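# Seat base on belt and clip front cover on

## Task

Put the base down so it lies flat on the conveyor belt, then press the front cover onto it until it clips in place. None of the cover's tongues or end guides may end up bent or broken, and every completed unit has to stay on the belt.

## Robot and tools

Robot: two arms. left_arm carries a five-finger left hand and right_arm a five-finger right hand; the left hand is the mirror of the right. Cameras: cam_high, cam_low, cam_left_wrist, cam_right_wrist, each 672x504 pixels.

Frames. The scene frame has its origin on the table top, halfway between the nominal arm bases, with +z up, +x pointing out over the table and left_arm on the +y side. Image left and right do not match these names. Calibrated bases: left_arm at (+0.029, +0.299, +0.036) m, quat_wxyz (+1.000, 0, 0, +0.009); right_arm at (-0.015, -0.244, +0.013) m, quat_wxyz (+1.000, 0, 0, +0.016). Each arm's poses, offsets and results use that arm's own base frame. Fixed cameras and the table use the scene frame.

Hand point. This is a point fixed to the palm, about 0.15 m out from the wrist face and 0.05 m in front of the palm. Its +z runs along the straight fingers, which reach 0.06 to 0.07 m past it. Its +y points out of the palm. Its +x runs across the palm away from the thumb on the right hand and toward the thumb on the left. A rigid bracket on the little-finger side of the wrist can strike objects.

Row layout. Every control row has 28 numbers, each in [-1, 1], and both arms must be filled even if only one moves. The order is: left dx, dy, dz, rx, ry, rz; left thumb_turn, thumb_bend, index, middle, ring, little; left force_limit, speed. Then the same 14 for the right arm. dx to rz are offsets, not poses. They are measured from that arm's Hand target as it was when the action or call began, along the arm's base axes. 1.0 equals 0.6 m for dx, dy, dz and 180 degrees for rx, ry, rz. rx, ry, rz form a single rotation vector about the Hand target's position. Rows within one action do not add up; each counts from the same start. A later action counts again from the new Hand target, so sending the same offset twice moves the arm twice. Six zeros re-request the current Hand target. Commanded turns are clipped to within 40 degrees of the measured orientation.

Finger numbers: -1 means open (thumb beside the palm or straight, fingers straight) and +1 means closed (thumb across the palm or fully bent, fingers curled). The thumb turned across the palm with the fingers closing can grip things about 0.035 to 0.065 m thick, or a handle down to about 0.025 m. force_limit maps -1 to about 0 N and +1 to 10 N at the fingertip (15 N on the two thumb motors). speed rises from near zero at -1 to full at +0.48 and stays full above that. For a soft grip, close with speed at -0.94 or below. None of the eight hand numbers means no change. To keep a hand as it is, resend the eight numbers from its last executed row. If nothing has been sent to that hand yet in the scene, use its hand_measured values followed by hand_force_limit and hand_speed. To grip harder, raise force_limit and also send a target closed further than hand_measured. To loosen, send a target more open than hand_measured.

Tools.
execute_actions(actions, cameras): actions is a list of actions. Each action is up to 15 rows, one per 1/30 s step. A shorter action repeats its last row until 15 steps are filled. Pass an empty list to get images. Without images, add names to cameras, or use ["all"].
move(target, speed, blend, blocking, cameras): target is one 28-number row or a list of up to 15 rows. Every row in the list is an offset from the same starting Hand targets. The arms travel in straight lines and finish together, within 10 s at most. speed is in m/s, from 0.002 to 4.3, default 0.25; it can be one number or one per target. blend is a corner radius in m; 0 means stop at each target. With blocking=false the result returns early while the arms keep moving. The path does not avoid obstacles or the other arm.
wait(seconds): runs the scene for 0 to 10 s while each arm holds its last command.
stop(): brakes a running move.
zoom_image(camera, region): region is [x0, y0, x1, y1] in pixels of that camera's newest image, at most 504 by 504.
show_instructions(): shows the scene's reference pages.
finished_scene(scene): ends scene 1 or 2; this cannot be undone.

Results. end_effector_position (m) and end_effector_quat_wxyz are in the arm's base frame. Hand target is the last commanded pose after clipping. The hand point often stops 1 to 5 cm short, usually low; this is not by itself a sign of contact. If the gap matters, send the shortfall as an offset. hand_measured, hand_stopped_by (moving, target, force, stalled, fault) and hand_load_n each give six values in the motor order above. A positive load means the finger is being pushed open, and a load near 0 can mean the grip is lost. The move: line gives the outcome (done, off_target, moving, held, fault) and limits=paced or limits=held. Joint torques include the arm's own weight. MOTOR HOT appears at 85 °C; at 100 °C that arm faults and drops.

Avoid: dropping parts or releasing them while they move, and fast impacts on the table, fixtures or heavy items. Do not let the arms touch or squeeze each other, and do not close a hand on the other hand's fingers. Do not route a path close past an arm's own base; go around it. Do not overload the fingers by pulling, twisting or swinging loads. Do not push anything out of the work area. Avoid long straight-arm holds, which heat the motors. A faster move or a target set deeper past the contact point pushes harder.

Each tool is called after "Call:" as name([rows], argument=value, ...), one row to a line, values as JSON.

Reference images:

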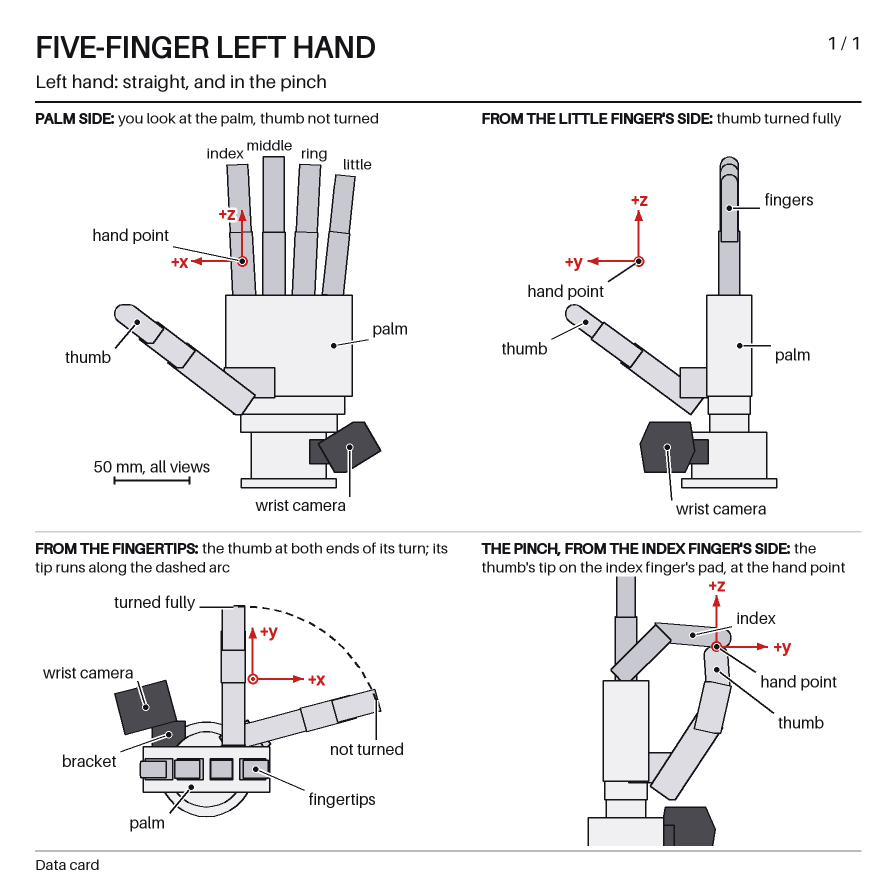

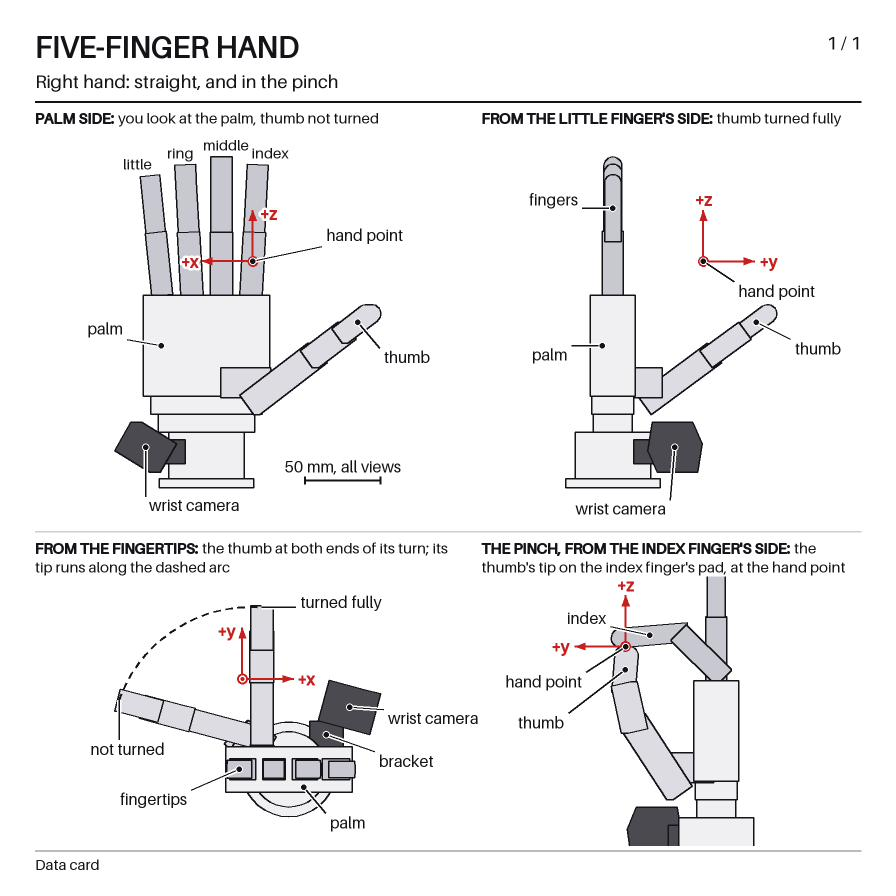

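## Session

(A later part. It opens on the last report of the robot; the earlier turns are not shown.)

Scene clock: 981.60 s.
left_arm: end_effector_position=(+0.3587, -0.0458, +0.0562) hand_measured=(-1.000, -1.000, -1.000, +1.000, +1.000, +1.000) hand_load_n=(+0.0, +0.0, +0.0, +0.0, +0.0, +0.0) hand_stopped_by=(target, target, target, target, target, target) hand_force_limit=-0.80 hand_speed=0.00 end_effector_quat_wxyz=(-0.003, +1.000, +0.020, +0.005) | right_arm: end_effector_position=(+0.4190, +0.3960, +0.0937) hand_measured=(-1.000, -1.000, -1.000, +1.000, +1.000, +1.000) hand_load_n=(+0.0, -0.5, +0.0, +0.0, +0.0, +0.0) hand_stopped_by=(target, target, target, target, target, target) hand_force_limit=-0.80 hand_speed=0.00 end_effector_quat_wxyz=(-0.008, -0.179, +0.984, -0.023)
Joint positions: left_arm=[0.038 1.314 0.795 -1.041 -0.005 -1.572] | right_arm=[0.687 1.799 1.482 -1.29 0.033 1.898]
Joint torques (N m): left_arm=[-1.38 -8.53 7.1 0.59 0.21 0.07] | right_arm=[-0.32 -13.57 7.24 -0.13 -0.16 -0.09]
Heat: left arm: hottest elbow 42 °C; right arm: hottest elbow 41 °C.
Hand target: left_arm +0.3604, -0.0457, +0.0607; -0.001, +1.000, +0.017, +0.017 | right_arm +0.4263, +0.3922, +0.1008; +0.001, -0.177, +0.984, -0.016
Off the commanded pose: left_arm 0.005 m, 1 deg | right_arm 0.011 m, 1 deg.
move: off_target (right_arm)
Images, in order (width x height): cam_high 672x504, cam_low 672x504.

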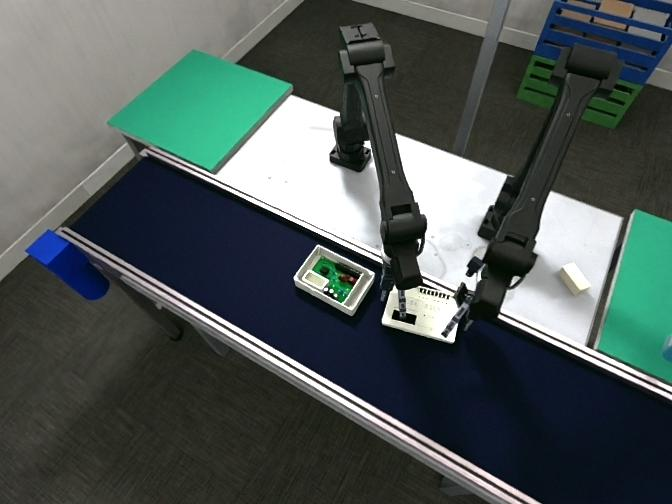

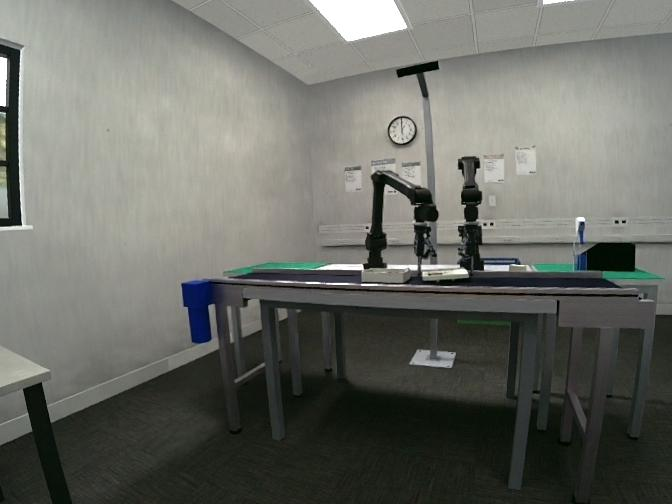

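Call:
move([
  [-0.027,-0.0,0.0,0,0.0,0,-1,-1,-1,1,1,1,-0.8,0,0.0,0,0.0,0,0.0,0.0,-1,-1,-1,1,1,1,-0.8,0],
  [-0.027,-0.045,0.0,0,0.0,0,-1,-1,-1,1,1,1,-0.8,0,0.0,0.025,0.0,0,0.0,0.0,-1,-1,-1,1,1,1,-0.8,0],
  [-0.027,-0.06,0.0,0,0.0,0,-1,-1,-1,1,1,1,-0.8,0,-0.008,0.065,0.0,0,0.0,0.0,-1,-1,-1,1,1,1,-0.8,0],
], speed=0.04, cameras=["cam_high","cam_low"])

Call:
zoom_image(camera="cam_high", region=[370, 260, 490, 360])

Call:
zoom_image(camera="cam_low", region=[400, 230, 500, 290])

Scene clock: 987.67 s.
left_arm: end_effector_position=(+0.3454, -0.0711, +0.0569) hand_measured=(-1.000, -1.000, -1.000, +1.000, +1.000, +1.000) hand_load_n=(-0.5, +0.0, +0.5, +0.0, +0.0, +0.0) hand_stopped_by=(target, target, target, target, target, target) hand_force_limit=-0.80 hand_speed=0.00 end_effector_quat_wxyz=(-0.009, +1.000, +0.025, +0.010) | right_arm: end_effector_position=(+0.4230, +0.3998, +0.0904) hand_measured=(-1.000, -1.000, -1.000, +1.000, +1.000, +1.000) hand_load_n=(+0.0, +0.0, +0.5, +0.0, +0.0, +0.0) hand_stopped_by=(target, target, target, target, target, target) hand_force_limit=-0.80 hand_speed=0.00 end_effector_quat_wxyz=(-0.010, -0.158, +0.987, -0.031)
Joint positions: left_arm=[-0.05 1.267 0.756 -1.04 -0.019 -1.671] | right_arm=[0.696 1.817 1.501 -1.303 0.044 1.95]
Joint torques (N m): left_arm=[-3.14 -7.82 7.24 0.35 0.6 -0.1] | right_arm=[3.6 -11.46 11.84 -0.53 -0.72 0]
Heat: left arm: hottest elbow 41 °C; right arm: hottest elbow 41 °C.
Hand target: left_arm +0.3442, -0.0817, +0.0608; -0.001, +1.000, +0.017, +0.017 | right_arm +0.4215, +0.4311, +0.1006; +0.001, -0.176, +0.984, -0.017
Off the commanded pose: left_arm 0.011 m, 1 deg | right_arm 0.033 m, 3 deg.
move: off_target (left_arm, right_arm)
Images, in order (width x height): cam_high 672x504, cam_low 672x504.

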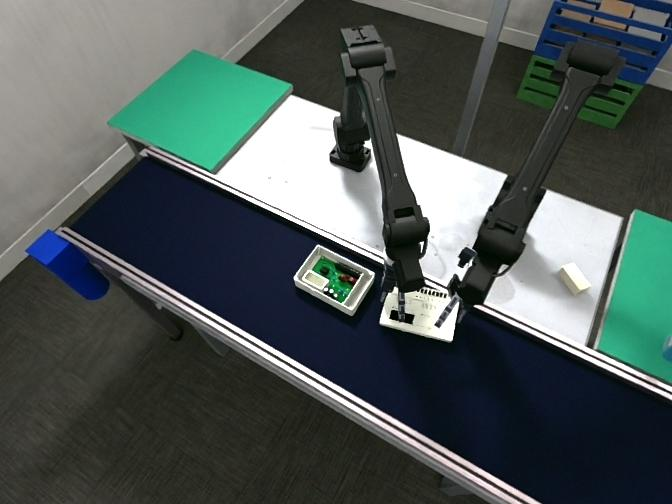

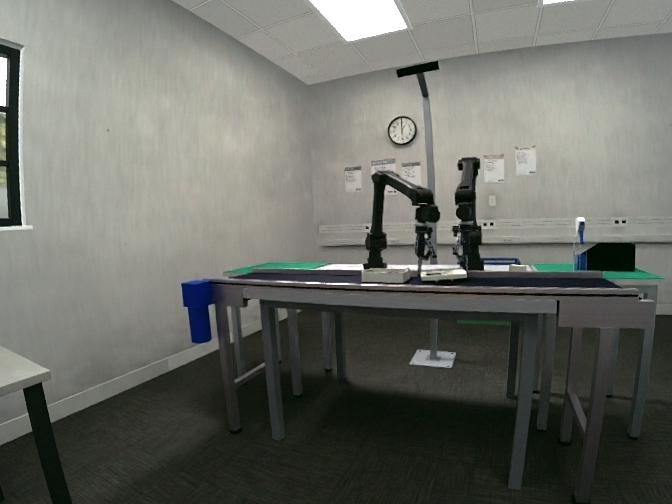

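Scaled by 4.200 from the camera's 672x504 image, which has a finer 960x720 frame.

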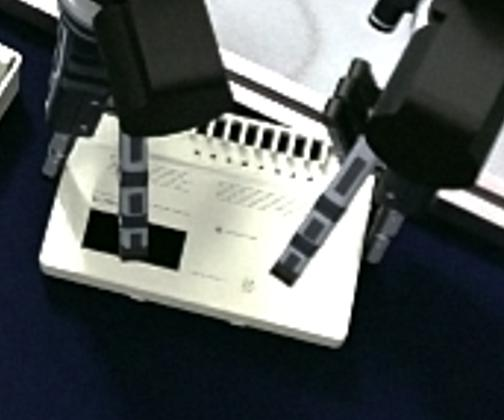

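Scaled by 5.040 from the camera's 672x504 image, which has a finer 960x720 frame.

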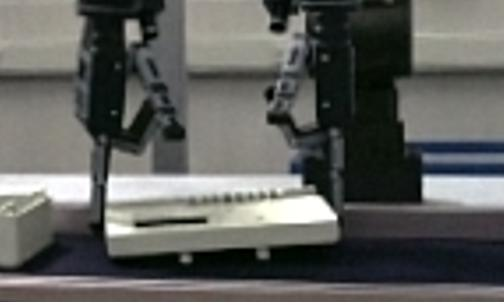

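Call:
move([
  [0.01,0.0,0.04,0,0.0,0,-1,-1,-1,1,1,1,-0.8,0,0.0,0,0.035,0,0.0,0.0,-1,-1,-1,1,1,1,-0.8,0],
], speed=0.04, cameras=["cam_high","cam_low"])

Call:
zoom_image(camera="cam_low", region=[400, 230, 500, 290])

Scene clock: 991.47 s.
left_arm: end_effector_position=(+0.3294, -0.0708, +0.0597) hand_measured=(-1.000, -1.000, -1.000, +1.000, +1.000, +1.000) hand_load_n=(+0.0, +0.0, +0.0, +0.0, +0.0, +0.0) hand_stopped_by=(target, target, target, target, target, target) hand_force_limit=-0.80 hand_speed=0.00 end_effector_quat_wxyz=(-0.010, +1.000, +0.024, -0.013) | right_arm: end_effector_position=(+0.4231, +0.4048, +0.1044) hand_measured=(-1.000, -1.000, -1.000, +1.000, +1.000, +1.000) hand_load_n=(+0.0, +0.0, +0.5, +0.0, +0.0, +0.0) hand_stopped_by=(target, target, target, target, target, target) hand_force_limit=-0.80 hand_speed=0.00 end_effector_quat_wxyz=(-0.011, -0.161, +0.986, -0.031)
Joint positions: left_arm=[-0.052 1.251 0.756 -1.104 -0.019 -1.672] | right_arm=[0.702 1.817 1.54 -1.345 0.042 1.95]
Joint torques (N m): left_arm=[-3.08 -7.88 12.05 -0.08 0.63 -0.07] | right_arm=[3.25 -12.57 11.89 -0.9 -0.66 -0.02]
Heat: left arm: hottest elbow 41 °C; right arm: hottest elbow 41 °C.
Hand target: left_arm +0.3503, -0.0818, +0.0847; -0.001, +1.000, +0.017, +0.017 | right_arm +0.4213, +0.4312, +0.1216; +0.001, -0.177, +0.984, -0.017
Off the commanded pose: left_arm 0.034 m, 4 deg | right_arm 0.031 m, 3 deg.
move: off_target (left_arm, right_arm)
Images, in order (width x height): cam_high 672x504, cam_low 672x504.

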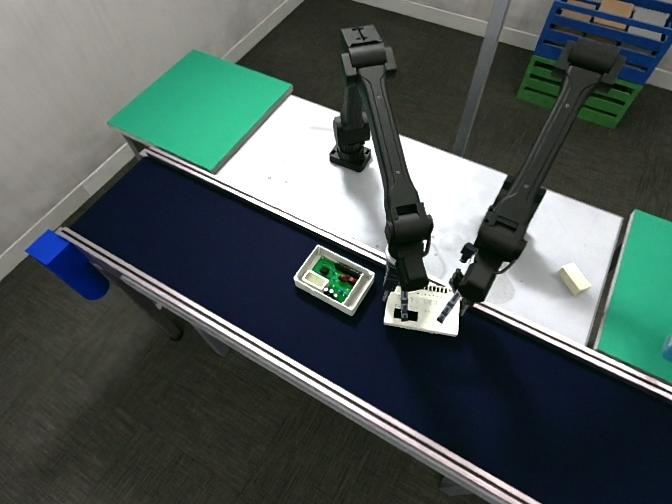

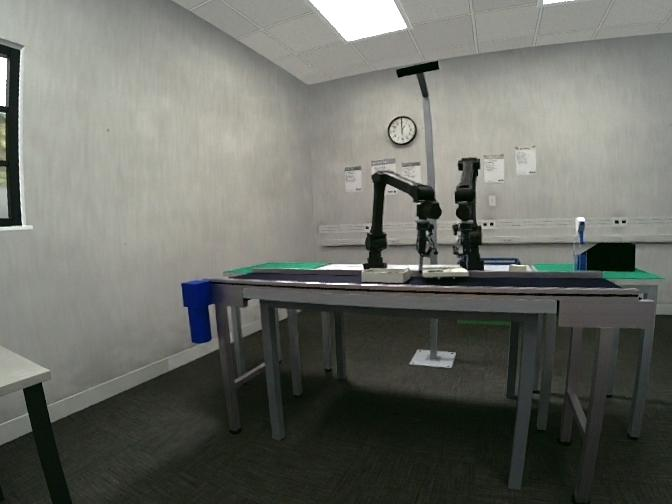

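Scaled by 5.040 from the camera's 672x504 image, which has a finer 960x720 frame.

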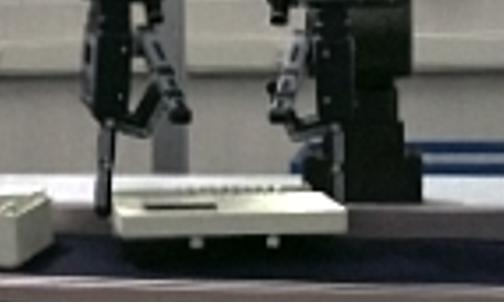

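Call:
move([
  [0.02,0.0,0.045,0,0.0,0,-1,-1,-1,1,1,1,-0.8,0,0.0,0,0.035,0,0.0,0.0,-1,-1,-1,1,1,1,-0.8,0],
], speed=0.04, cameras=["cam_high","cam_low"])

Call:
zoom_image(camera="cam_low", region=[400, 230, 500, 290])

Call:
zoom_image(camera="cam_high", region=[370, 260, 490, 360])

Scene clock: 994.73 s.
left_arm: end_effector_position=(+0.3356, -0.0709, +0.0821) hand_measured=(-1.000, -1.000, -1.000, +1.000, +1.000, +1.000) hand_load_n=(+0.0, +0.0, +0.5, +0.0, +0.0, +0.0) hand_stopped_by=(target, target, target, target, target, target) hand_force_limit=-0.80 hand_speed=0.00 end_effector_quat_wxyz=(-0.012, +0.999, +0.024, -0.020) | right_arm: end_effector_position=(+0.4214, +0.4034, +0.1164) hand_measured=(-1.000, -1.000, -1.000, +1.000, +1.000, +1.000) hand_load_n=(+0.0, +0.0, +0.5, +0.0, +0.0, +0.0) hand_stopped_by=(target, target, target, target, target, target) hand_force_limit=-0.80 hand_speed=0.00 end_effector_quat_wxyz=(-0.019, -0.162, +0.986, -0.037)
Joint positions: left_arm=[-0.053 1.248 0.82 -1.185 -0.021 -1.672] | right_arm=[0.703 1.817 1.575 -1.399 0.044 1.95]
Joint torques (N m): left_arm=[-2.78 -7.71 13.49 0.06 0.72 -0.04] | right_arm=[3.14 -13.39 12.19 -0.81 -0.74 -0.02]
Heat: left arm: hottest elbow 40 °C; right arm: hottest elbow 41 °C.
Hand target: left_arm +0.3622, -0.0818, +0.1118; -0.001, +1.000, +0.017, +0.017 | right_arm +0.4214, +0.4312, +0.1426; +0.001, -0.177, +0.984, -0.017
Off the commanded pose: left_arm 0.041 m, 4 deg | right_arm 0.038 m, 4 deg.
move: off_target (left_arm, right_arm)
Images, in order (width x height): cam_high 672x504, cam_low 672x504.

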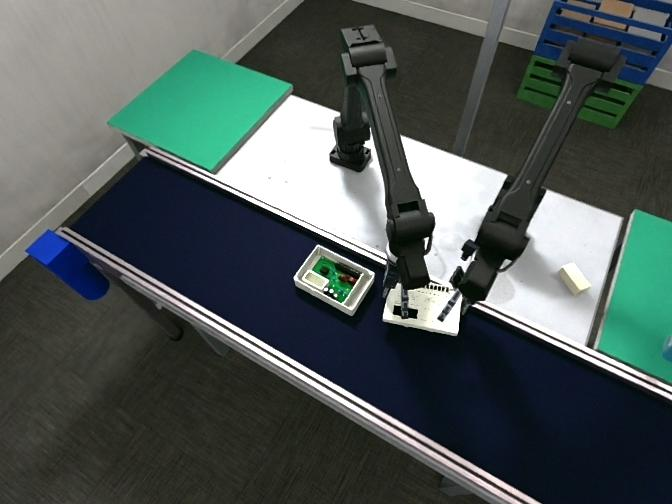

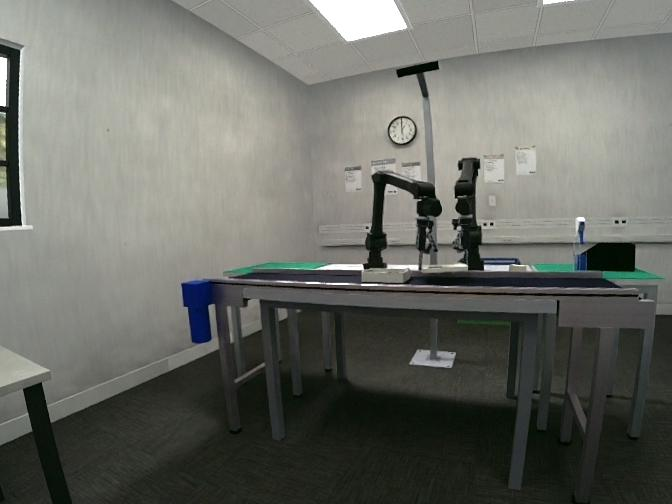

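Scaled by 5.040 from the camera's 672x504 image, which has a finer 960x720 frame.

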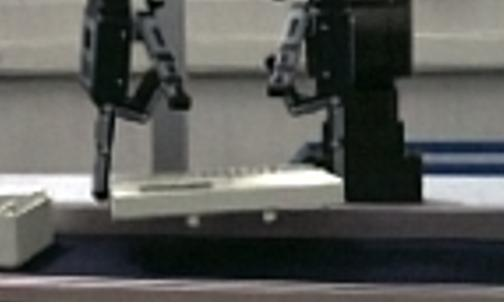

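Scaled by 4.200 from the camera's 672x504 image, which has a finer 960x720 frame.

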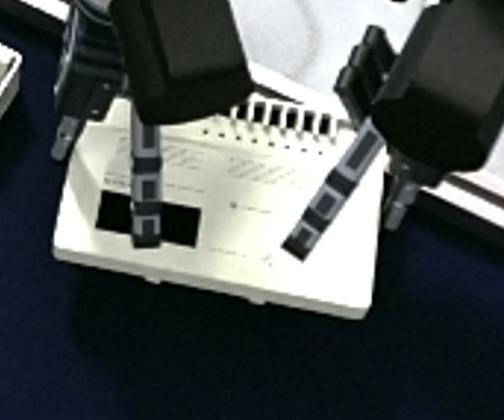

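Call:
move([
  [0.01,0.0,0.03,0,0.0,0,-1,-1,-1,1,1,1,-0.8,0,0.0,0,0.045,0,0.0,0.0,-1,-1,-1,1,1,1,-0.8,0],
], speed=0.04, cameras=["cam_high","cam_low"])

Call:
zoom_image(camera="cam_low", region=[400, 230, 500, 290])

Call:
zoom_image(camera="cam_high", region=[370, 260, 490, 360])

Scene clock: 997.50 s.
left_arm: end_effector_position=(+0.3422, -0.0706, +0.0988) hand_measured=(-1.000, -1.000, -1.000, +1.000, +1.000, +1.000) hand_load_n=(+0.0, +0.0, +0.5, +0.0, +0.0, +0.0) hand_stopped_by=(target, target, target, target, target, target) hand_force_limit=-0.80 hand_speed=0.00 end_effector_quat_wxyz=(-0.014, +0.999, +0.024, -0.021) | right_arm: end_effector_position=(+0.4218, +0.4030, +0.1382) hand_measured=(-1.000, -1.000, -1.000, +1.000, +1.000, +1.000) hand_load_n=(+0.0, -0.5, +0.5, +0.0, +0.0, +0.0) hand_stopped_by=(target, target, target, target, target, target) hand_force_limit=-0.80 hand_speed=0.00 end_effector_quat_wxyz=(-0.023, -0.162, +0.986, -0.041)
Joint positions: left_arm=[-0.053 1.248 0.868 -1.236 -0.024 -1.672] | right_arm=[0.703 1.813 1.628 -1.469 0.047 1.951]
Joint torques (N m): left_arm=[-2.73 -8 13.81 0.05 0.86 -0.02] | right_arm=[3.08 -13.98 12.51 -0.72 -0.87 -0.03]
Heat: left arm: hottest elbow 41 °C; right arm: hottest elbow 41 °C.
Hand target: left_arm +0.3683, -0.0818, +0.1299; -0.001, +1.000, +0.017, +0.017 | right_arm +0.4214, +0.4312, +0.1698; +0.001, -0.177, +0.984, -0.016
Off the commanded pose: left_arm 0.042 m, 5 deg | right_arm 0.042 m, 4 deg.
move: off_target (left_arm, right_arm)
Images, in order (width x height): cam_high 672x504, cam_low 672x504.

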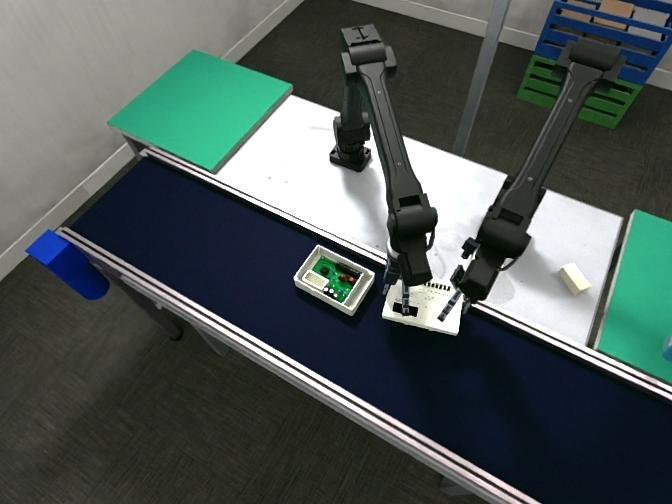

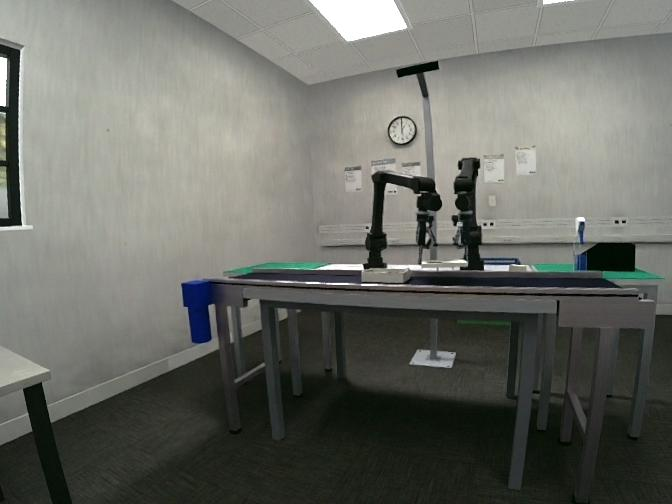

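Scaled by 5.040 from the camera's 672x504 image, which has a finer 960x720 frame.

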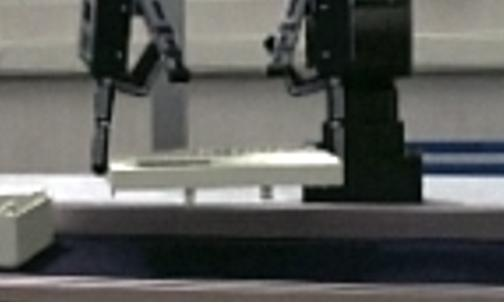

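Scaled by 4.200 from the camera's 672x504 image, which has a finer 960x720 frame.

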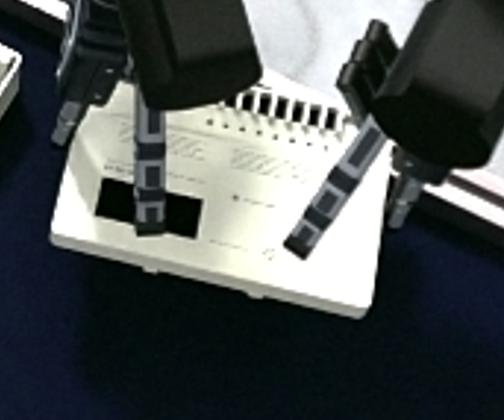

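Call:
move([
  [-0.01,-0.05,0.0,0,0.0,-0.01,-1,-1,-1,1,1,1,-0.8,0,-0.003,-0.05,0.012,0,0.0,-0.01,-1,-1,-1,1,1,1,-0.8,0],
], speed=0.05, cameras=["cam_high","cam_low"])

Call:
zoom_image(camera="cam_low", region=[380, 230, 480, 290])

Call:
zoom_image(camera="cam_high", region=[350, 240, 470, 340])

Scene clock: 1004.70 s.
left_arm: end_effector_position=(+0.3385, -0.1052, +0.1042) hand_measured=(-1.000, -1.000, -1.000, +1.000, +1.000, +1.000) hand_load_n=(+0.0, +0.0, +0.0, +0.0, +0.0, +0.0) hand_stopped_by=(target, target, target, target, target, target) hand_force_limit=-0.80 hand_speed=0.00 end_effector_quat_wxyz=(-0.007, +1.000, -0.001, -0.019) | right_arm: end_effector_position=(+0.4243, +0.3961, +0.1705) hand_measured=(-1.000, -1.000, -1.000, +1.000, +1.000, +1.000) hand_load_n=(+0.0, +0.0, +0.0, +0.0, +0.0, +0.0) hand_stopped_by=(target, target, target, target, target, target) hand_force_limit=-0.80 hand_speed=0.00 end_effector_quat_wxyz=(-0.004, -0.152, +0.988, -0.020)
Joint positions: left_arm=[-0.149 1.246 0.879 -1.244 -0.008 -1.718] | right_arm=[0.686 1.752 1.622 -1.469 0.031 1.953]
Joint torques (N m): left_arm=[-2.14 -7.71 12.78 0.32 0.12 -0.15] | right_arm=[1.61 -13.16 7.98 -0.54 -0.15 -0.07]
Heat: left arm: hottest elbow 41 °C; right arm: hottest elbow 43 °C.
Hand target: left_arm +0.3623, -0.1118, +0.1298; -0.001, +1.000, +0.001, +0.017 | right_arm +0.4197, +0.4011, +0.1769; +0.001, -0.161, +0.987, -0.017
Off the commanded pose: left_arm 0.036 m, 4 deg | right_arm 0.010 m, 1 deg.
move: off_target (left_arm)
Images, in order (width x height): cam_high 672x504, cam_low 672x504.

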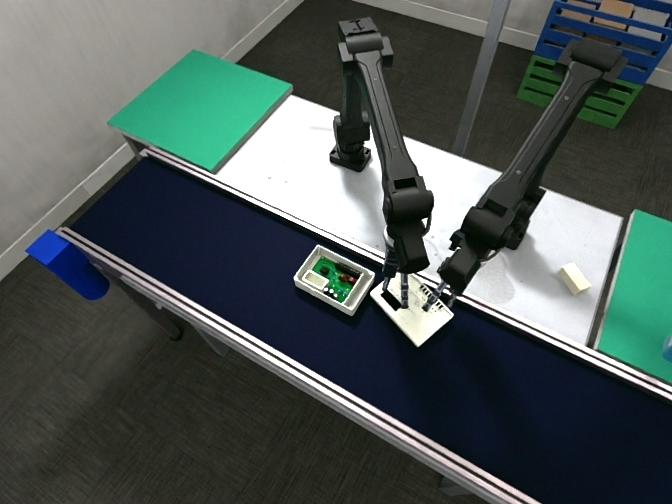

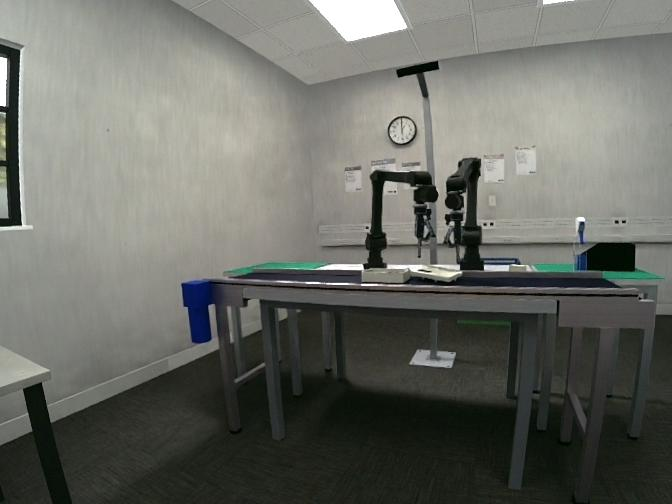

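Scaled by 5.040 from the camera's 672x504 image, which has a finer 960x720 frame.

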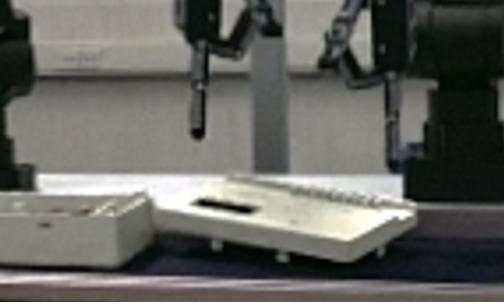

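Scaled by 4.200 from the camera's 672x504 image, which has a finer 960x720 frame.

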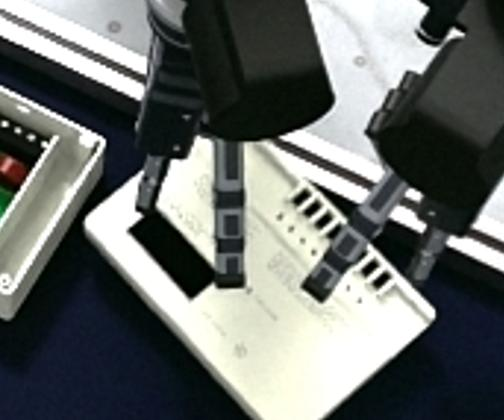

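Call:
move([
  [0.0,0.15,0.05,0,0.0,0,-1,-1,-1,1,1,1,-0.8,0,0,0.0,0.03,0,0.0,0,-1,-1,-1,1,1,1,-0.8,0],
  [0.0,0.15,0.05,0,0.0,0,-1,-1,-1,1,1,1,-0.8,0,-0.12,-0.25,0.03,0,0.0,0,-1,-1,-1,1,1,1,-0.8,0],
], speed=0.12, cameras=["cam_high","cam_low","cam_right_wrist"])

Call:
zoom_image(camera="cam_low", region=[380, 240, 480, 300])

Call:
zoom_image(camera="cam_high", region=[340, 240, 480, 360])

Scene clock: 1012.43 s.
left_arm: end_effector_position=(+0.3440, -0.0262, +0.1339) hand_measured=(-1.000, -1.000, -1.000, +1.000, +1.000, +1.000) hand_load_n=(+0.0, +0.0, +0.0, +0.0, +0.5, +0.0) hand_stopped_by=(target, target, target, target, target, target) hand_force_limit=-0.80 hand_speed=0.00 end_effector_quat_wxyz=(+0.000, +1.000, +0.004, -0.012) | right_arm: end_effector_position=(+0.3430, +0.2538, +0.1922) hand_measured=(-1.000, -1.000, -1.000, +1.000, +1.000, +1.000) hand_load_n=(+0.0, +0.0, +0.0, +0.0, +0.0, +0.0) hand_stopped_by=(target, target, target, target, target, target) hand_force_limit=-0.80 hand_speed=0.00 end_effector_quat_wxyz=(-0.007, -0.162, +0.987, -0.020)
Joint positions: left_arm=[0.108 1.217 0.934 -1.312 -0.002 -1.471] | right_arm=[0.529 1.366 1.229 -1.462 0.033 1.775]
Joint torques (N m): left_arm=[-0.85 -7.59 13.33 -0.24 0.22 0.14] | right_arm=[-0.15 -7.94 7.68 -0.06 -0.11 -0.11]
Heat: left arm: hottest elbow 41 °C; right arm: hottest elbow 42 °C.
Hand target: left_arm +0.3622, -0.0218, +0.1597; -0.001, +1.000, +0.001, +0.017 | right_arm +0.3476, +0.2510, +0.1949; +0.001, -0.161, +0.987, -0.017
Off the commanded pose: left_arm 0.032 m, 3 deg | right_arm 0.006 m, 1 deg.
move: off_target (left_arm)
Images, in order (width x height): cam_high 672x504, cam_low 672x504, cam_right_wrist 672x504.

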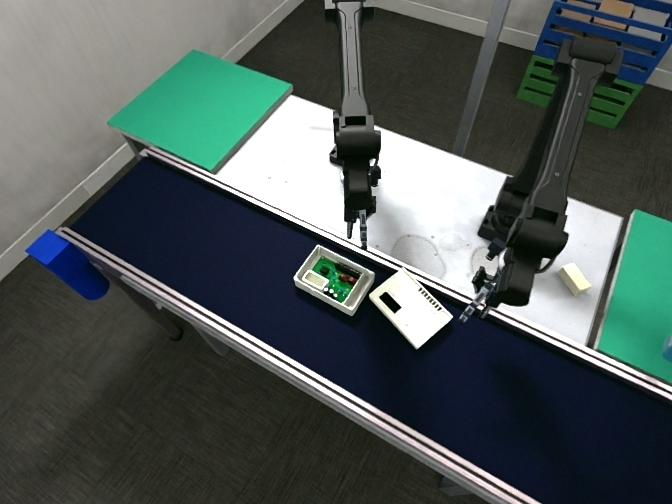

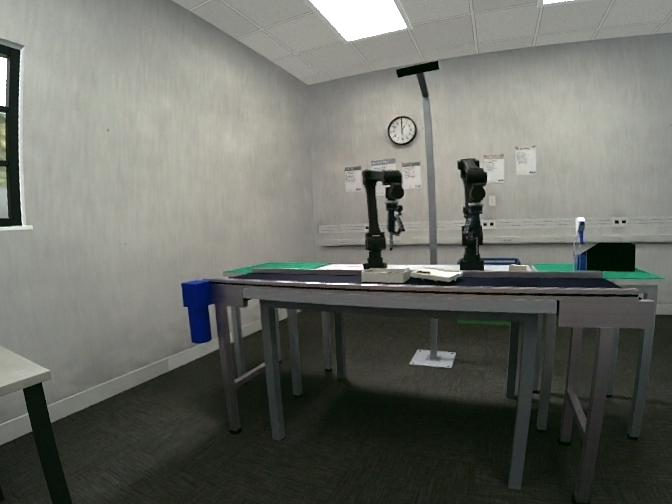

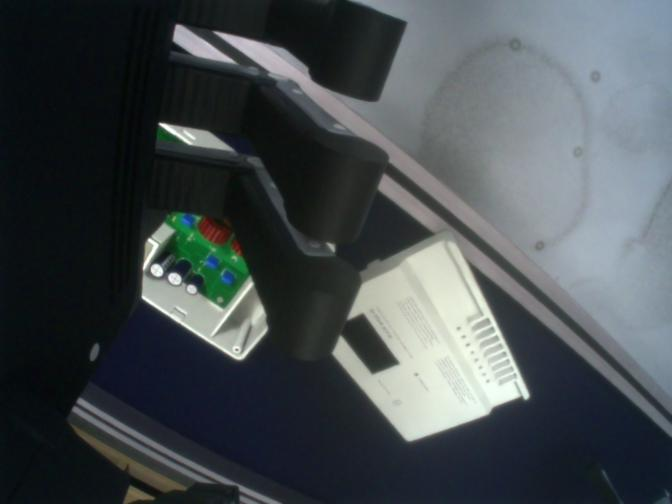

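Scaled by 5.040 from the camera's 672x504 image, which has a finer 960x720 frame.

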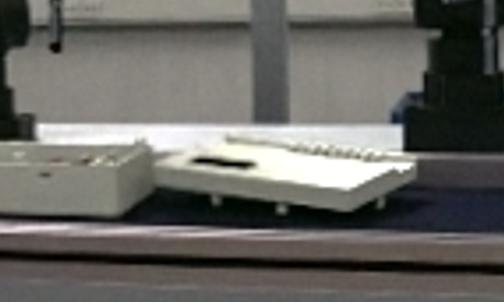

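Scaled by 3.600 from the camera's 672x504 image, which has a finer 960x720 frame.

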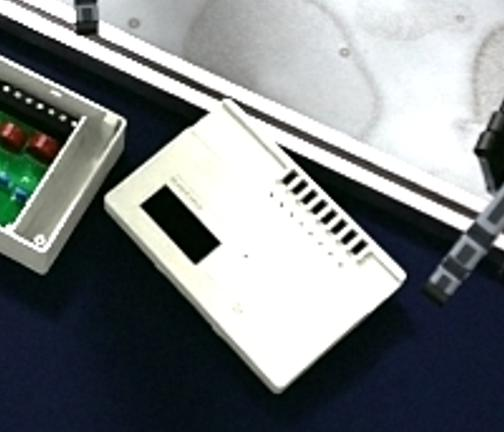

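Call:
move([
  [0.059,-0.115,0,0,0.0,-0.062,-1,-1,-1,1,1,1,-0.8,0,0.0305,0.181,0,0,0.0,-0.025,-1,-1,-1,1,1,1,-0.8,0],
  [0.059,-0.115,-0.085,0,-0.0,-0.062,-1,-1,-1,1,1,1,-0.8,0,0.0305,0.181,-0.1,0,0.0,-0.025,-1,-1,-1,1,1,1,-0.8,0],
], speed=0.1, cameras=["cam_high","cam_low"])

Call:
zoom_image(camera="cam_low", region=[380, 240, 480, 300])

Call:
zoom_image(camera="cam_high", region=[350, 250, 470, 350])

Scene clock: 1027.00 s.
left_arm: end_effector_position=(+0.3978, -0.0859, +0.1114) hand_measured=(-1.000, -1.000, -1.000, +1.000, +1.000, +1.000) hand_load_n=(+0.0, +0.0, +0.0, +0.0, +0.0, +0.0) hand_stopped_by=(target, target, target, target, target, target) hand_force_limit=-0.80 hand_speed=0.00 end_effector_quat_wxyz=(-0.001, +0.996, -0.084, +0.015) | right_arm: end_effector_position=(+0.3663, +0.3538, +0.1378) hand_measured=(-1.000, -1.000, -1.000, +1.000, +1.000, +1.000) hand_load_n=(+0.0, -0.5, +0.0, -0.5, +0.0, +0.0) hand_stopped_by=(target, target, target, target, target, target) hand_force_limit=-0.80 hand_speed=0.00 end_effector_quat_wxyz=(-0.002, -0.122, +0.992, -0.017)
Joint positions: left_arm=[-0.056 1.371 1.006 -1.175 0 -1.459] | right_arm=[0.699 1.576 1.309 -1.327 0.026 2.026]
Joint torques (N m): left_arm=[-2.32 -7.82 7.95 0.65 0.18 0.14] | right_arm=[1.55 -9.35 7.6 -0.08 -0.02 0.08]
Heat: left arm: hottest elbow 43 °C; right arm: hottest elbow 42 °C.
Hand target: left_arm +0.3977, -0.0907, +0.1088; +0.001, +0.995, -0.096, +0.017 | right_arm +0.3660, +0.3597, +0.1349; +0.000, -0.122, +0.992, -0.017
Off the commanded pose: left_arm 0.006 m, 1 deg | right_arm 0.007 m, 0 deg.
move: done
Images, in order (width x height): cam_high 672x504, cam_low 672x504.

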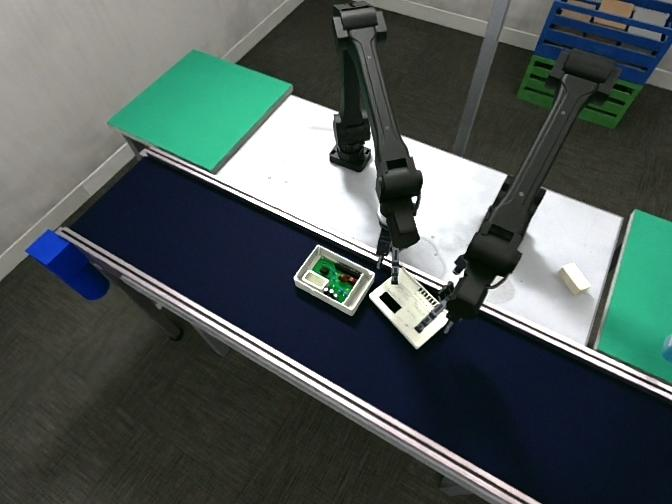

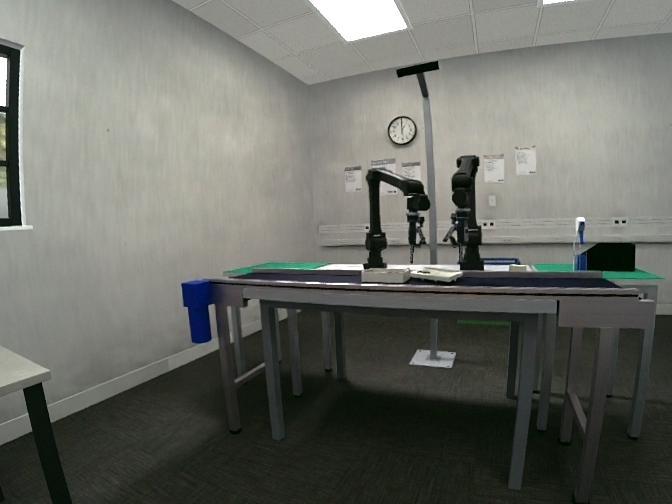

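Scaled by 5.040 from the camera's 672x504 image, which has a finer 960x720 frame.

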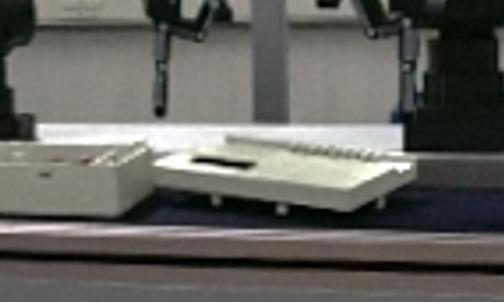

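Scaled by 4.200 from the camera's 672x504 image, which has a finer 960x720 frame.

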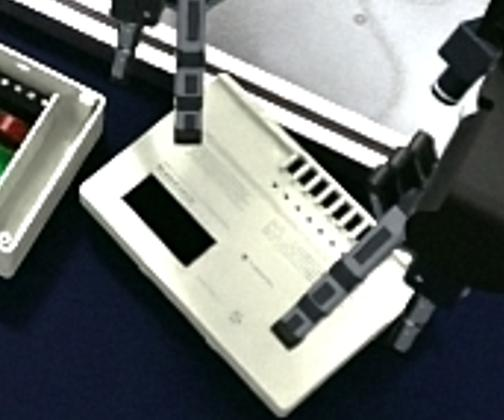

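Call:
move([
  [0.0,0,-0.082,0,0.0,0,-1,-1,-1,1,1,1,-0.8,0,0,0,-0.065,0,0.0,0,-1,-1,-1,1,1,1,-0.8,0],
], speed=0.08, cameras=["cam_high","cam_low"])

Call:
zoom_image(camera="cam_low", region=[380, 240, 480, 300])

Call:
zoom_image(camera="cam_high", region=[350, 250, 470, 350])

Scene clock: 1031.73 s.
left_arm: end_effector_position=(+0.3985, -0.0860, +0.0628) hand_measured=(-1.000, -1.000, -1.000, +1.000, +1.000, +1.000) hand_load_n=(+0.0, +0.0, +0.0, +0.0, +0.0, +0.0) hand_stopped_by=(target, target, target, target, target, target) hand_force_limit=-0.80 hand_speed=0.00 end_effector_quat_wxyz=(-0.001, +0.996, -0.084, +0.016) | right_arm: end_effector_position=(+0.3669, +0.3543, +0.1006) hand_measured=(-1.000, -1.000, -1.000, +1.000, +1.000, +1.000) hand_load_n=(+0.0, +0.0, +0.0, +0.0, +0.0, +0.0) hand_stopped_by=(target, target, target, target, target, target) hand_force_limit=-0.80 hand_speed=0.00 end_effector_quat_wxyz=(-0.001, -0.122, +0.992, -0.016)
Joint positions: left_arm=[-0.056 1.43 0.925 -1.033 0 -1.459] | right_arm=[0.699 1.606 1.242 -1.226 0.026 2.026]
Joint torques (N m): left_arm=[-2.26 -8.23 7.21 0.66 0.18 0.14] | right_arm=[1.67 -9.29 7.24 -0.06 -0.02 0.09]
Heat: left arm: hottest elbow 42 °C; right arm: hottest elbow 41 °C.
Hand target: left_arm +0.3977, -0.0907, +0.0596; +0.001, +0.995, -0.096, +0.017 | right_arm +0.3660, +0.3597, +0.0959; +0.000, -0.122, +0.992, -0.017
Off the commanded pose: left_arm 0.006 m, 1 deg | right_arm 0.007 m, 0 deg.
move: done
Images, in order (width x height): cam_high 672x504, cam_low 672x504.

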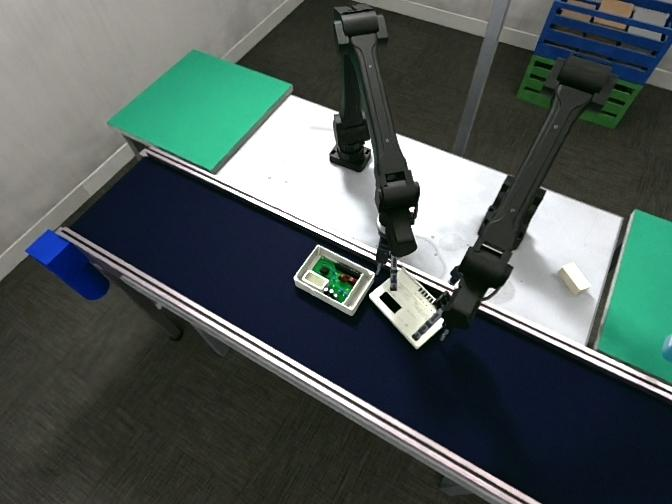

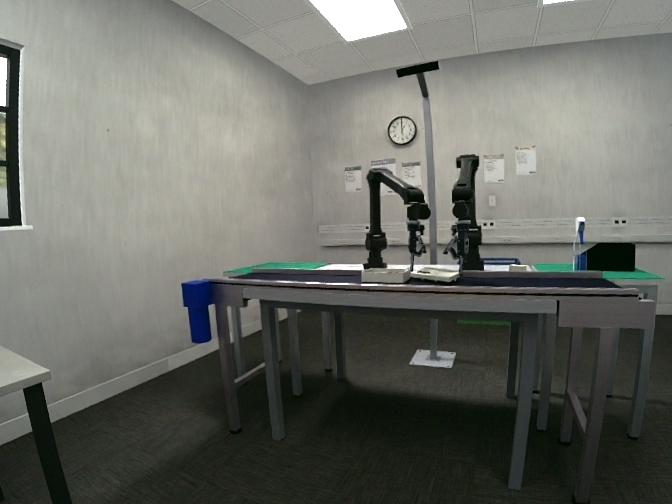

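Scaled by 5.040 from the camera's 672x504 image, which has a finer 960x720 frame.

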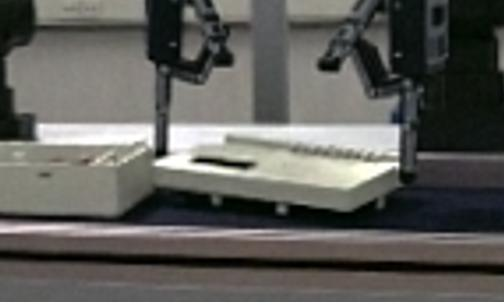

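Scaled by 4.200 from the camera's 672x504 image, which has a finer 960x720 frame.

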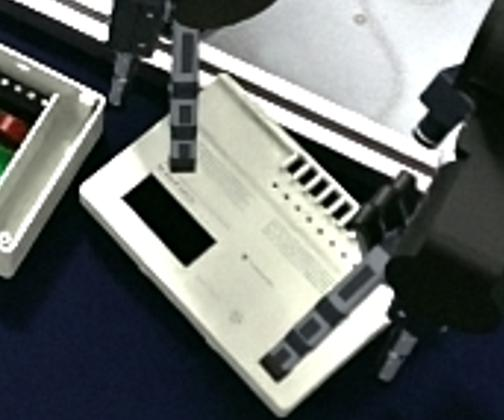

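Call:
move([
  [-0.0125,-0.033,-0.005,0,0.0,0,-1,-1,-1,1,1,1,-0.8,0,0.01,0.027,-0.0,0,0.0,0,-1,-1,-1,1,1,1,-0.8,0],
  [-0.025,-0.065,-0.005,0,0.0,0,-1,-1,-1,1,1,1,-0.8,0,0.031,0.079,-0.0,0,0.0,0,-1,-1,-1,1,1,1,-0.8,0],
], speed=0.04, cameras=["cam_high","cam_low"])

Call:
zoom_image(camera="cam_low", region=[380, 240, 480, 300])

Call:
zoom_image(camera="cam_high", region=[350, 250, 470, 350])

Scene clock: 1037.43 s.
left_arm: end_effector_position=(+0.3906, -0.1114, +0.0539) hand_measured=(-1.000, -1.000, -1.000, +1.000, +1.000, +1.000) hand_load_n=(+0.5, +0.0, +0.5, +0.0, +0.0, +0.0) hand_stopped_by=(target, target, target, target, target, target) hand_force_limit=-0.80 hand_speed=0.00 end_effector_quat_wxyz=(-0.012, +0.997, -0.081, +0.015) | right_arm: end_effector_position=(+0.3749, +0.3707, +0.0780) hand_measured=(-1.000, -1.000, -1.000, +1.000, +1.000, +1.000) hand_load_n=(+0.0, -0.5, +0.5, +0.0, +0.0, +0.0) hand_stopped_by=(target, target, target, target, target, target) hand_force_limit=-0.80 hand_speed=0.00 end_effector_quat_wxyz=(-0.023, -0.104, +0.993, -0.040)
Joint positions: left_arm=[-0.139 1.428 0.901 -1.015 -0.026 -1.548] | right_arm=[0.724 1.705 1.314 -1.264 0.038 2.087]
Joint torques (N m): left_arm=[-4.07 -9.99 6.53 0.31 1.08 -0.06] | right_arm=[3.31 -9.99 12.85 0.01 -0.59 -0.05]
Heat: left arm: hottest elbow 41 °C; right arm: hottest elbow 41 °C.
Hand target: left_arm +0.3827, -0.1298, +0.0566; +0.001, +0.995, -0.096, +0.017 | right_arm +0.3845, +0.4073, +0.0960; +0.000, -0.122, +0.992, -0.016
Off the commanded pose: left_arm 0.020 m, 2 deg | right_arm 0.042 m, 4 deg.
move: off_target (left_arm, right_arm)
Images, in order (width x height): cam_high 672x504, cam_low 672x504.

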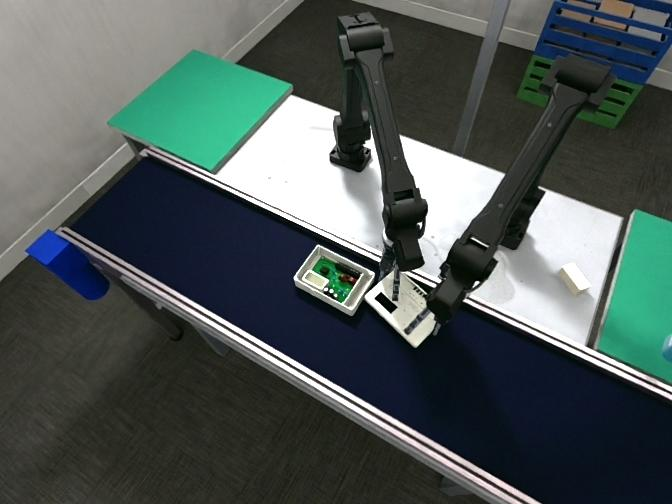

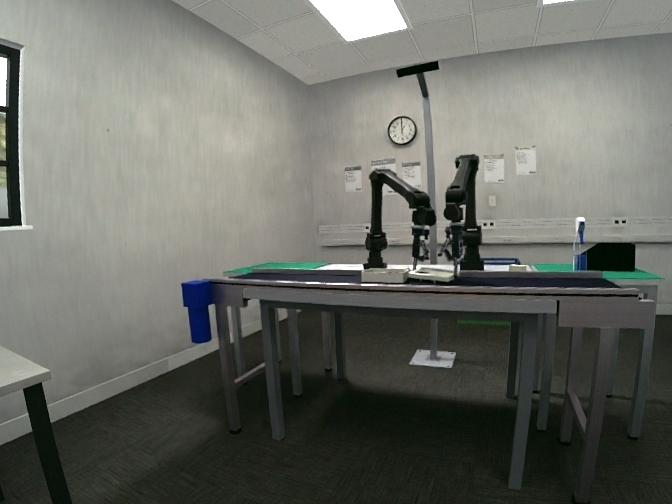

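Scaled by 5.040 from the camera's 672x504 image, which has a finer 960x720 frame.

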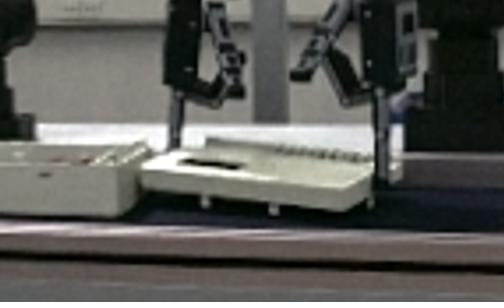

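Scaled by 4.200 from the camera's 672x504 image, which has a finer 960x720 frame.

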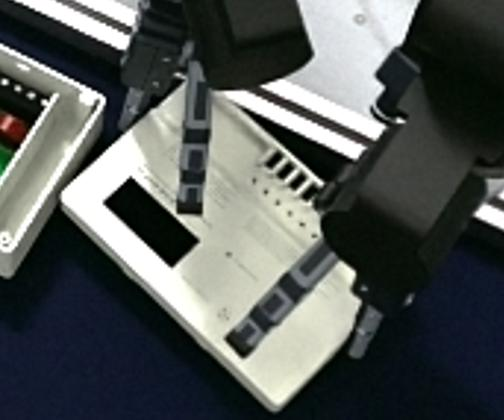

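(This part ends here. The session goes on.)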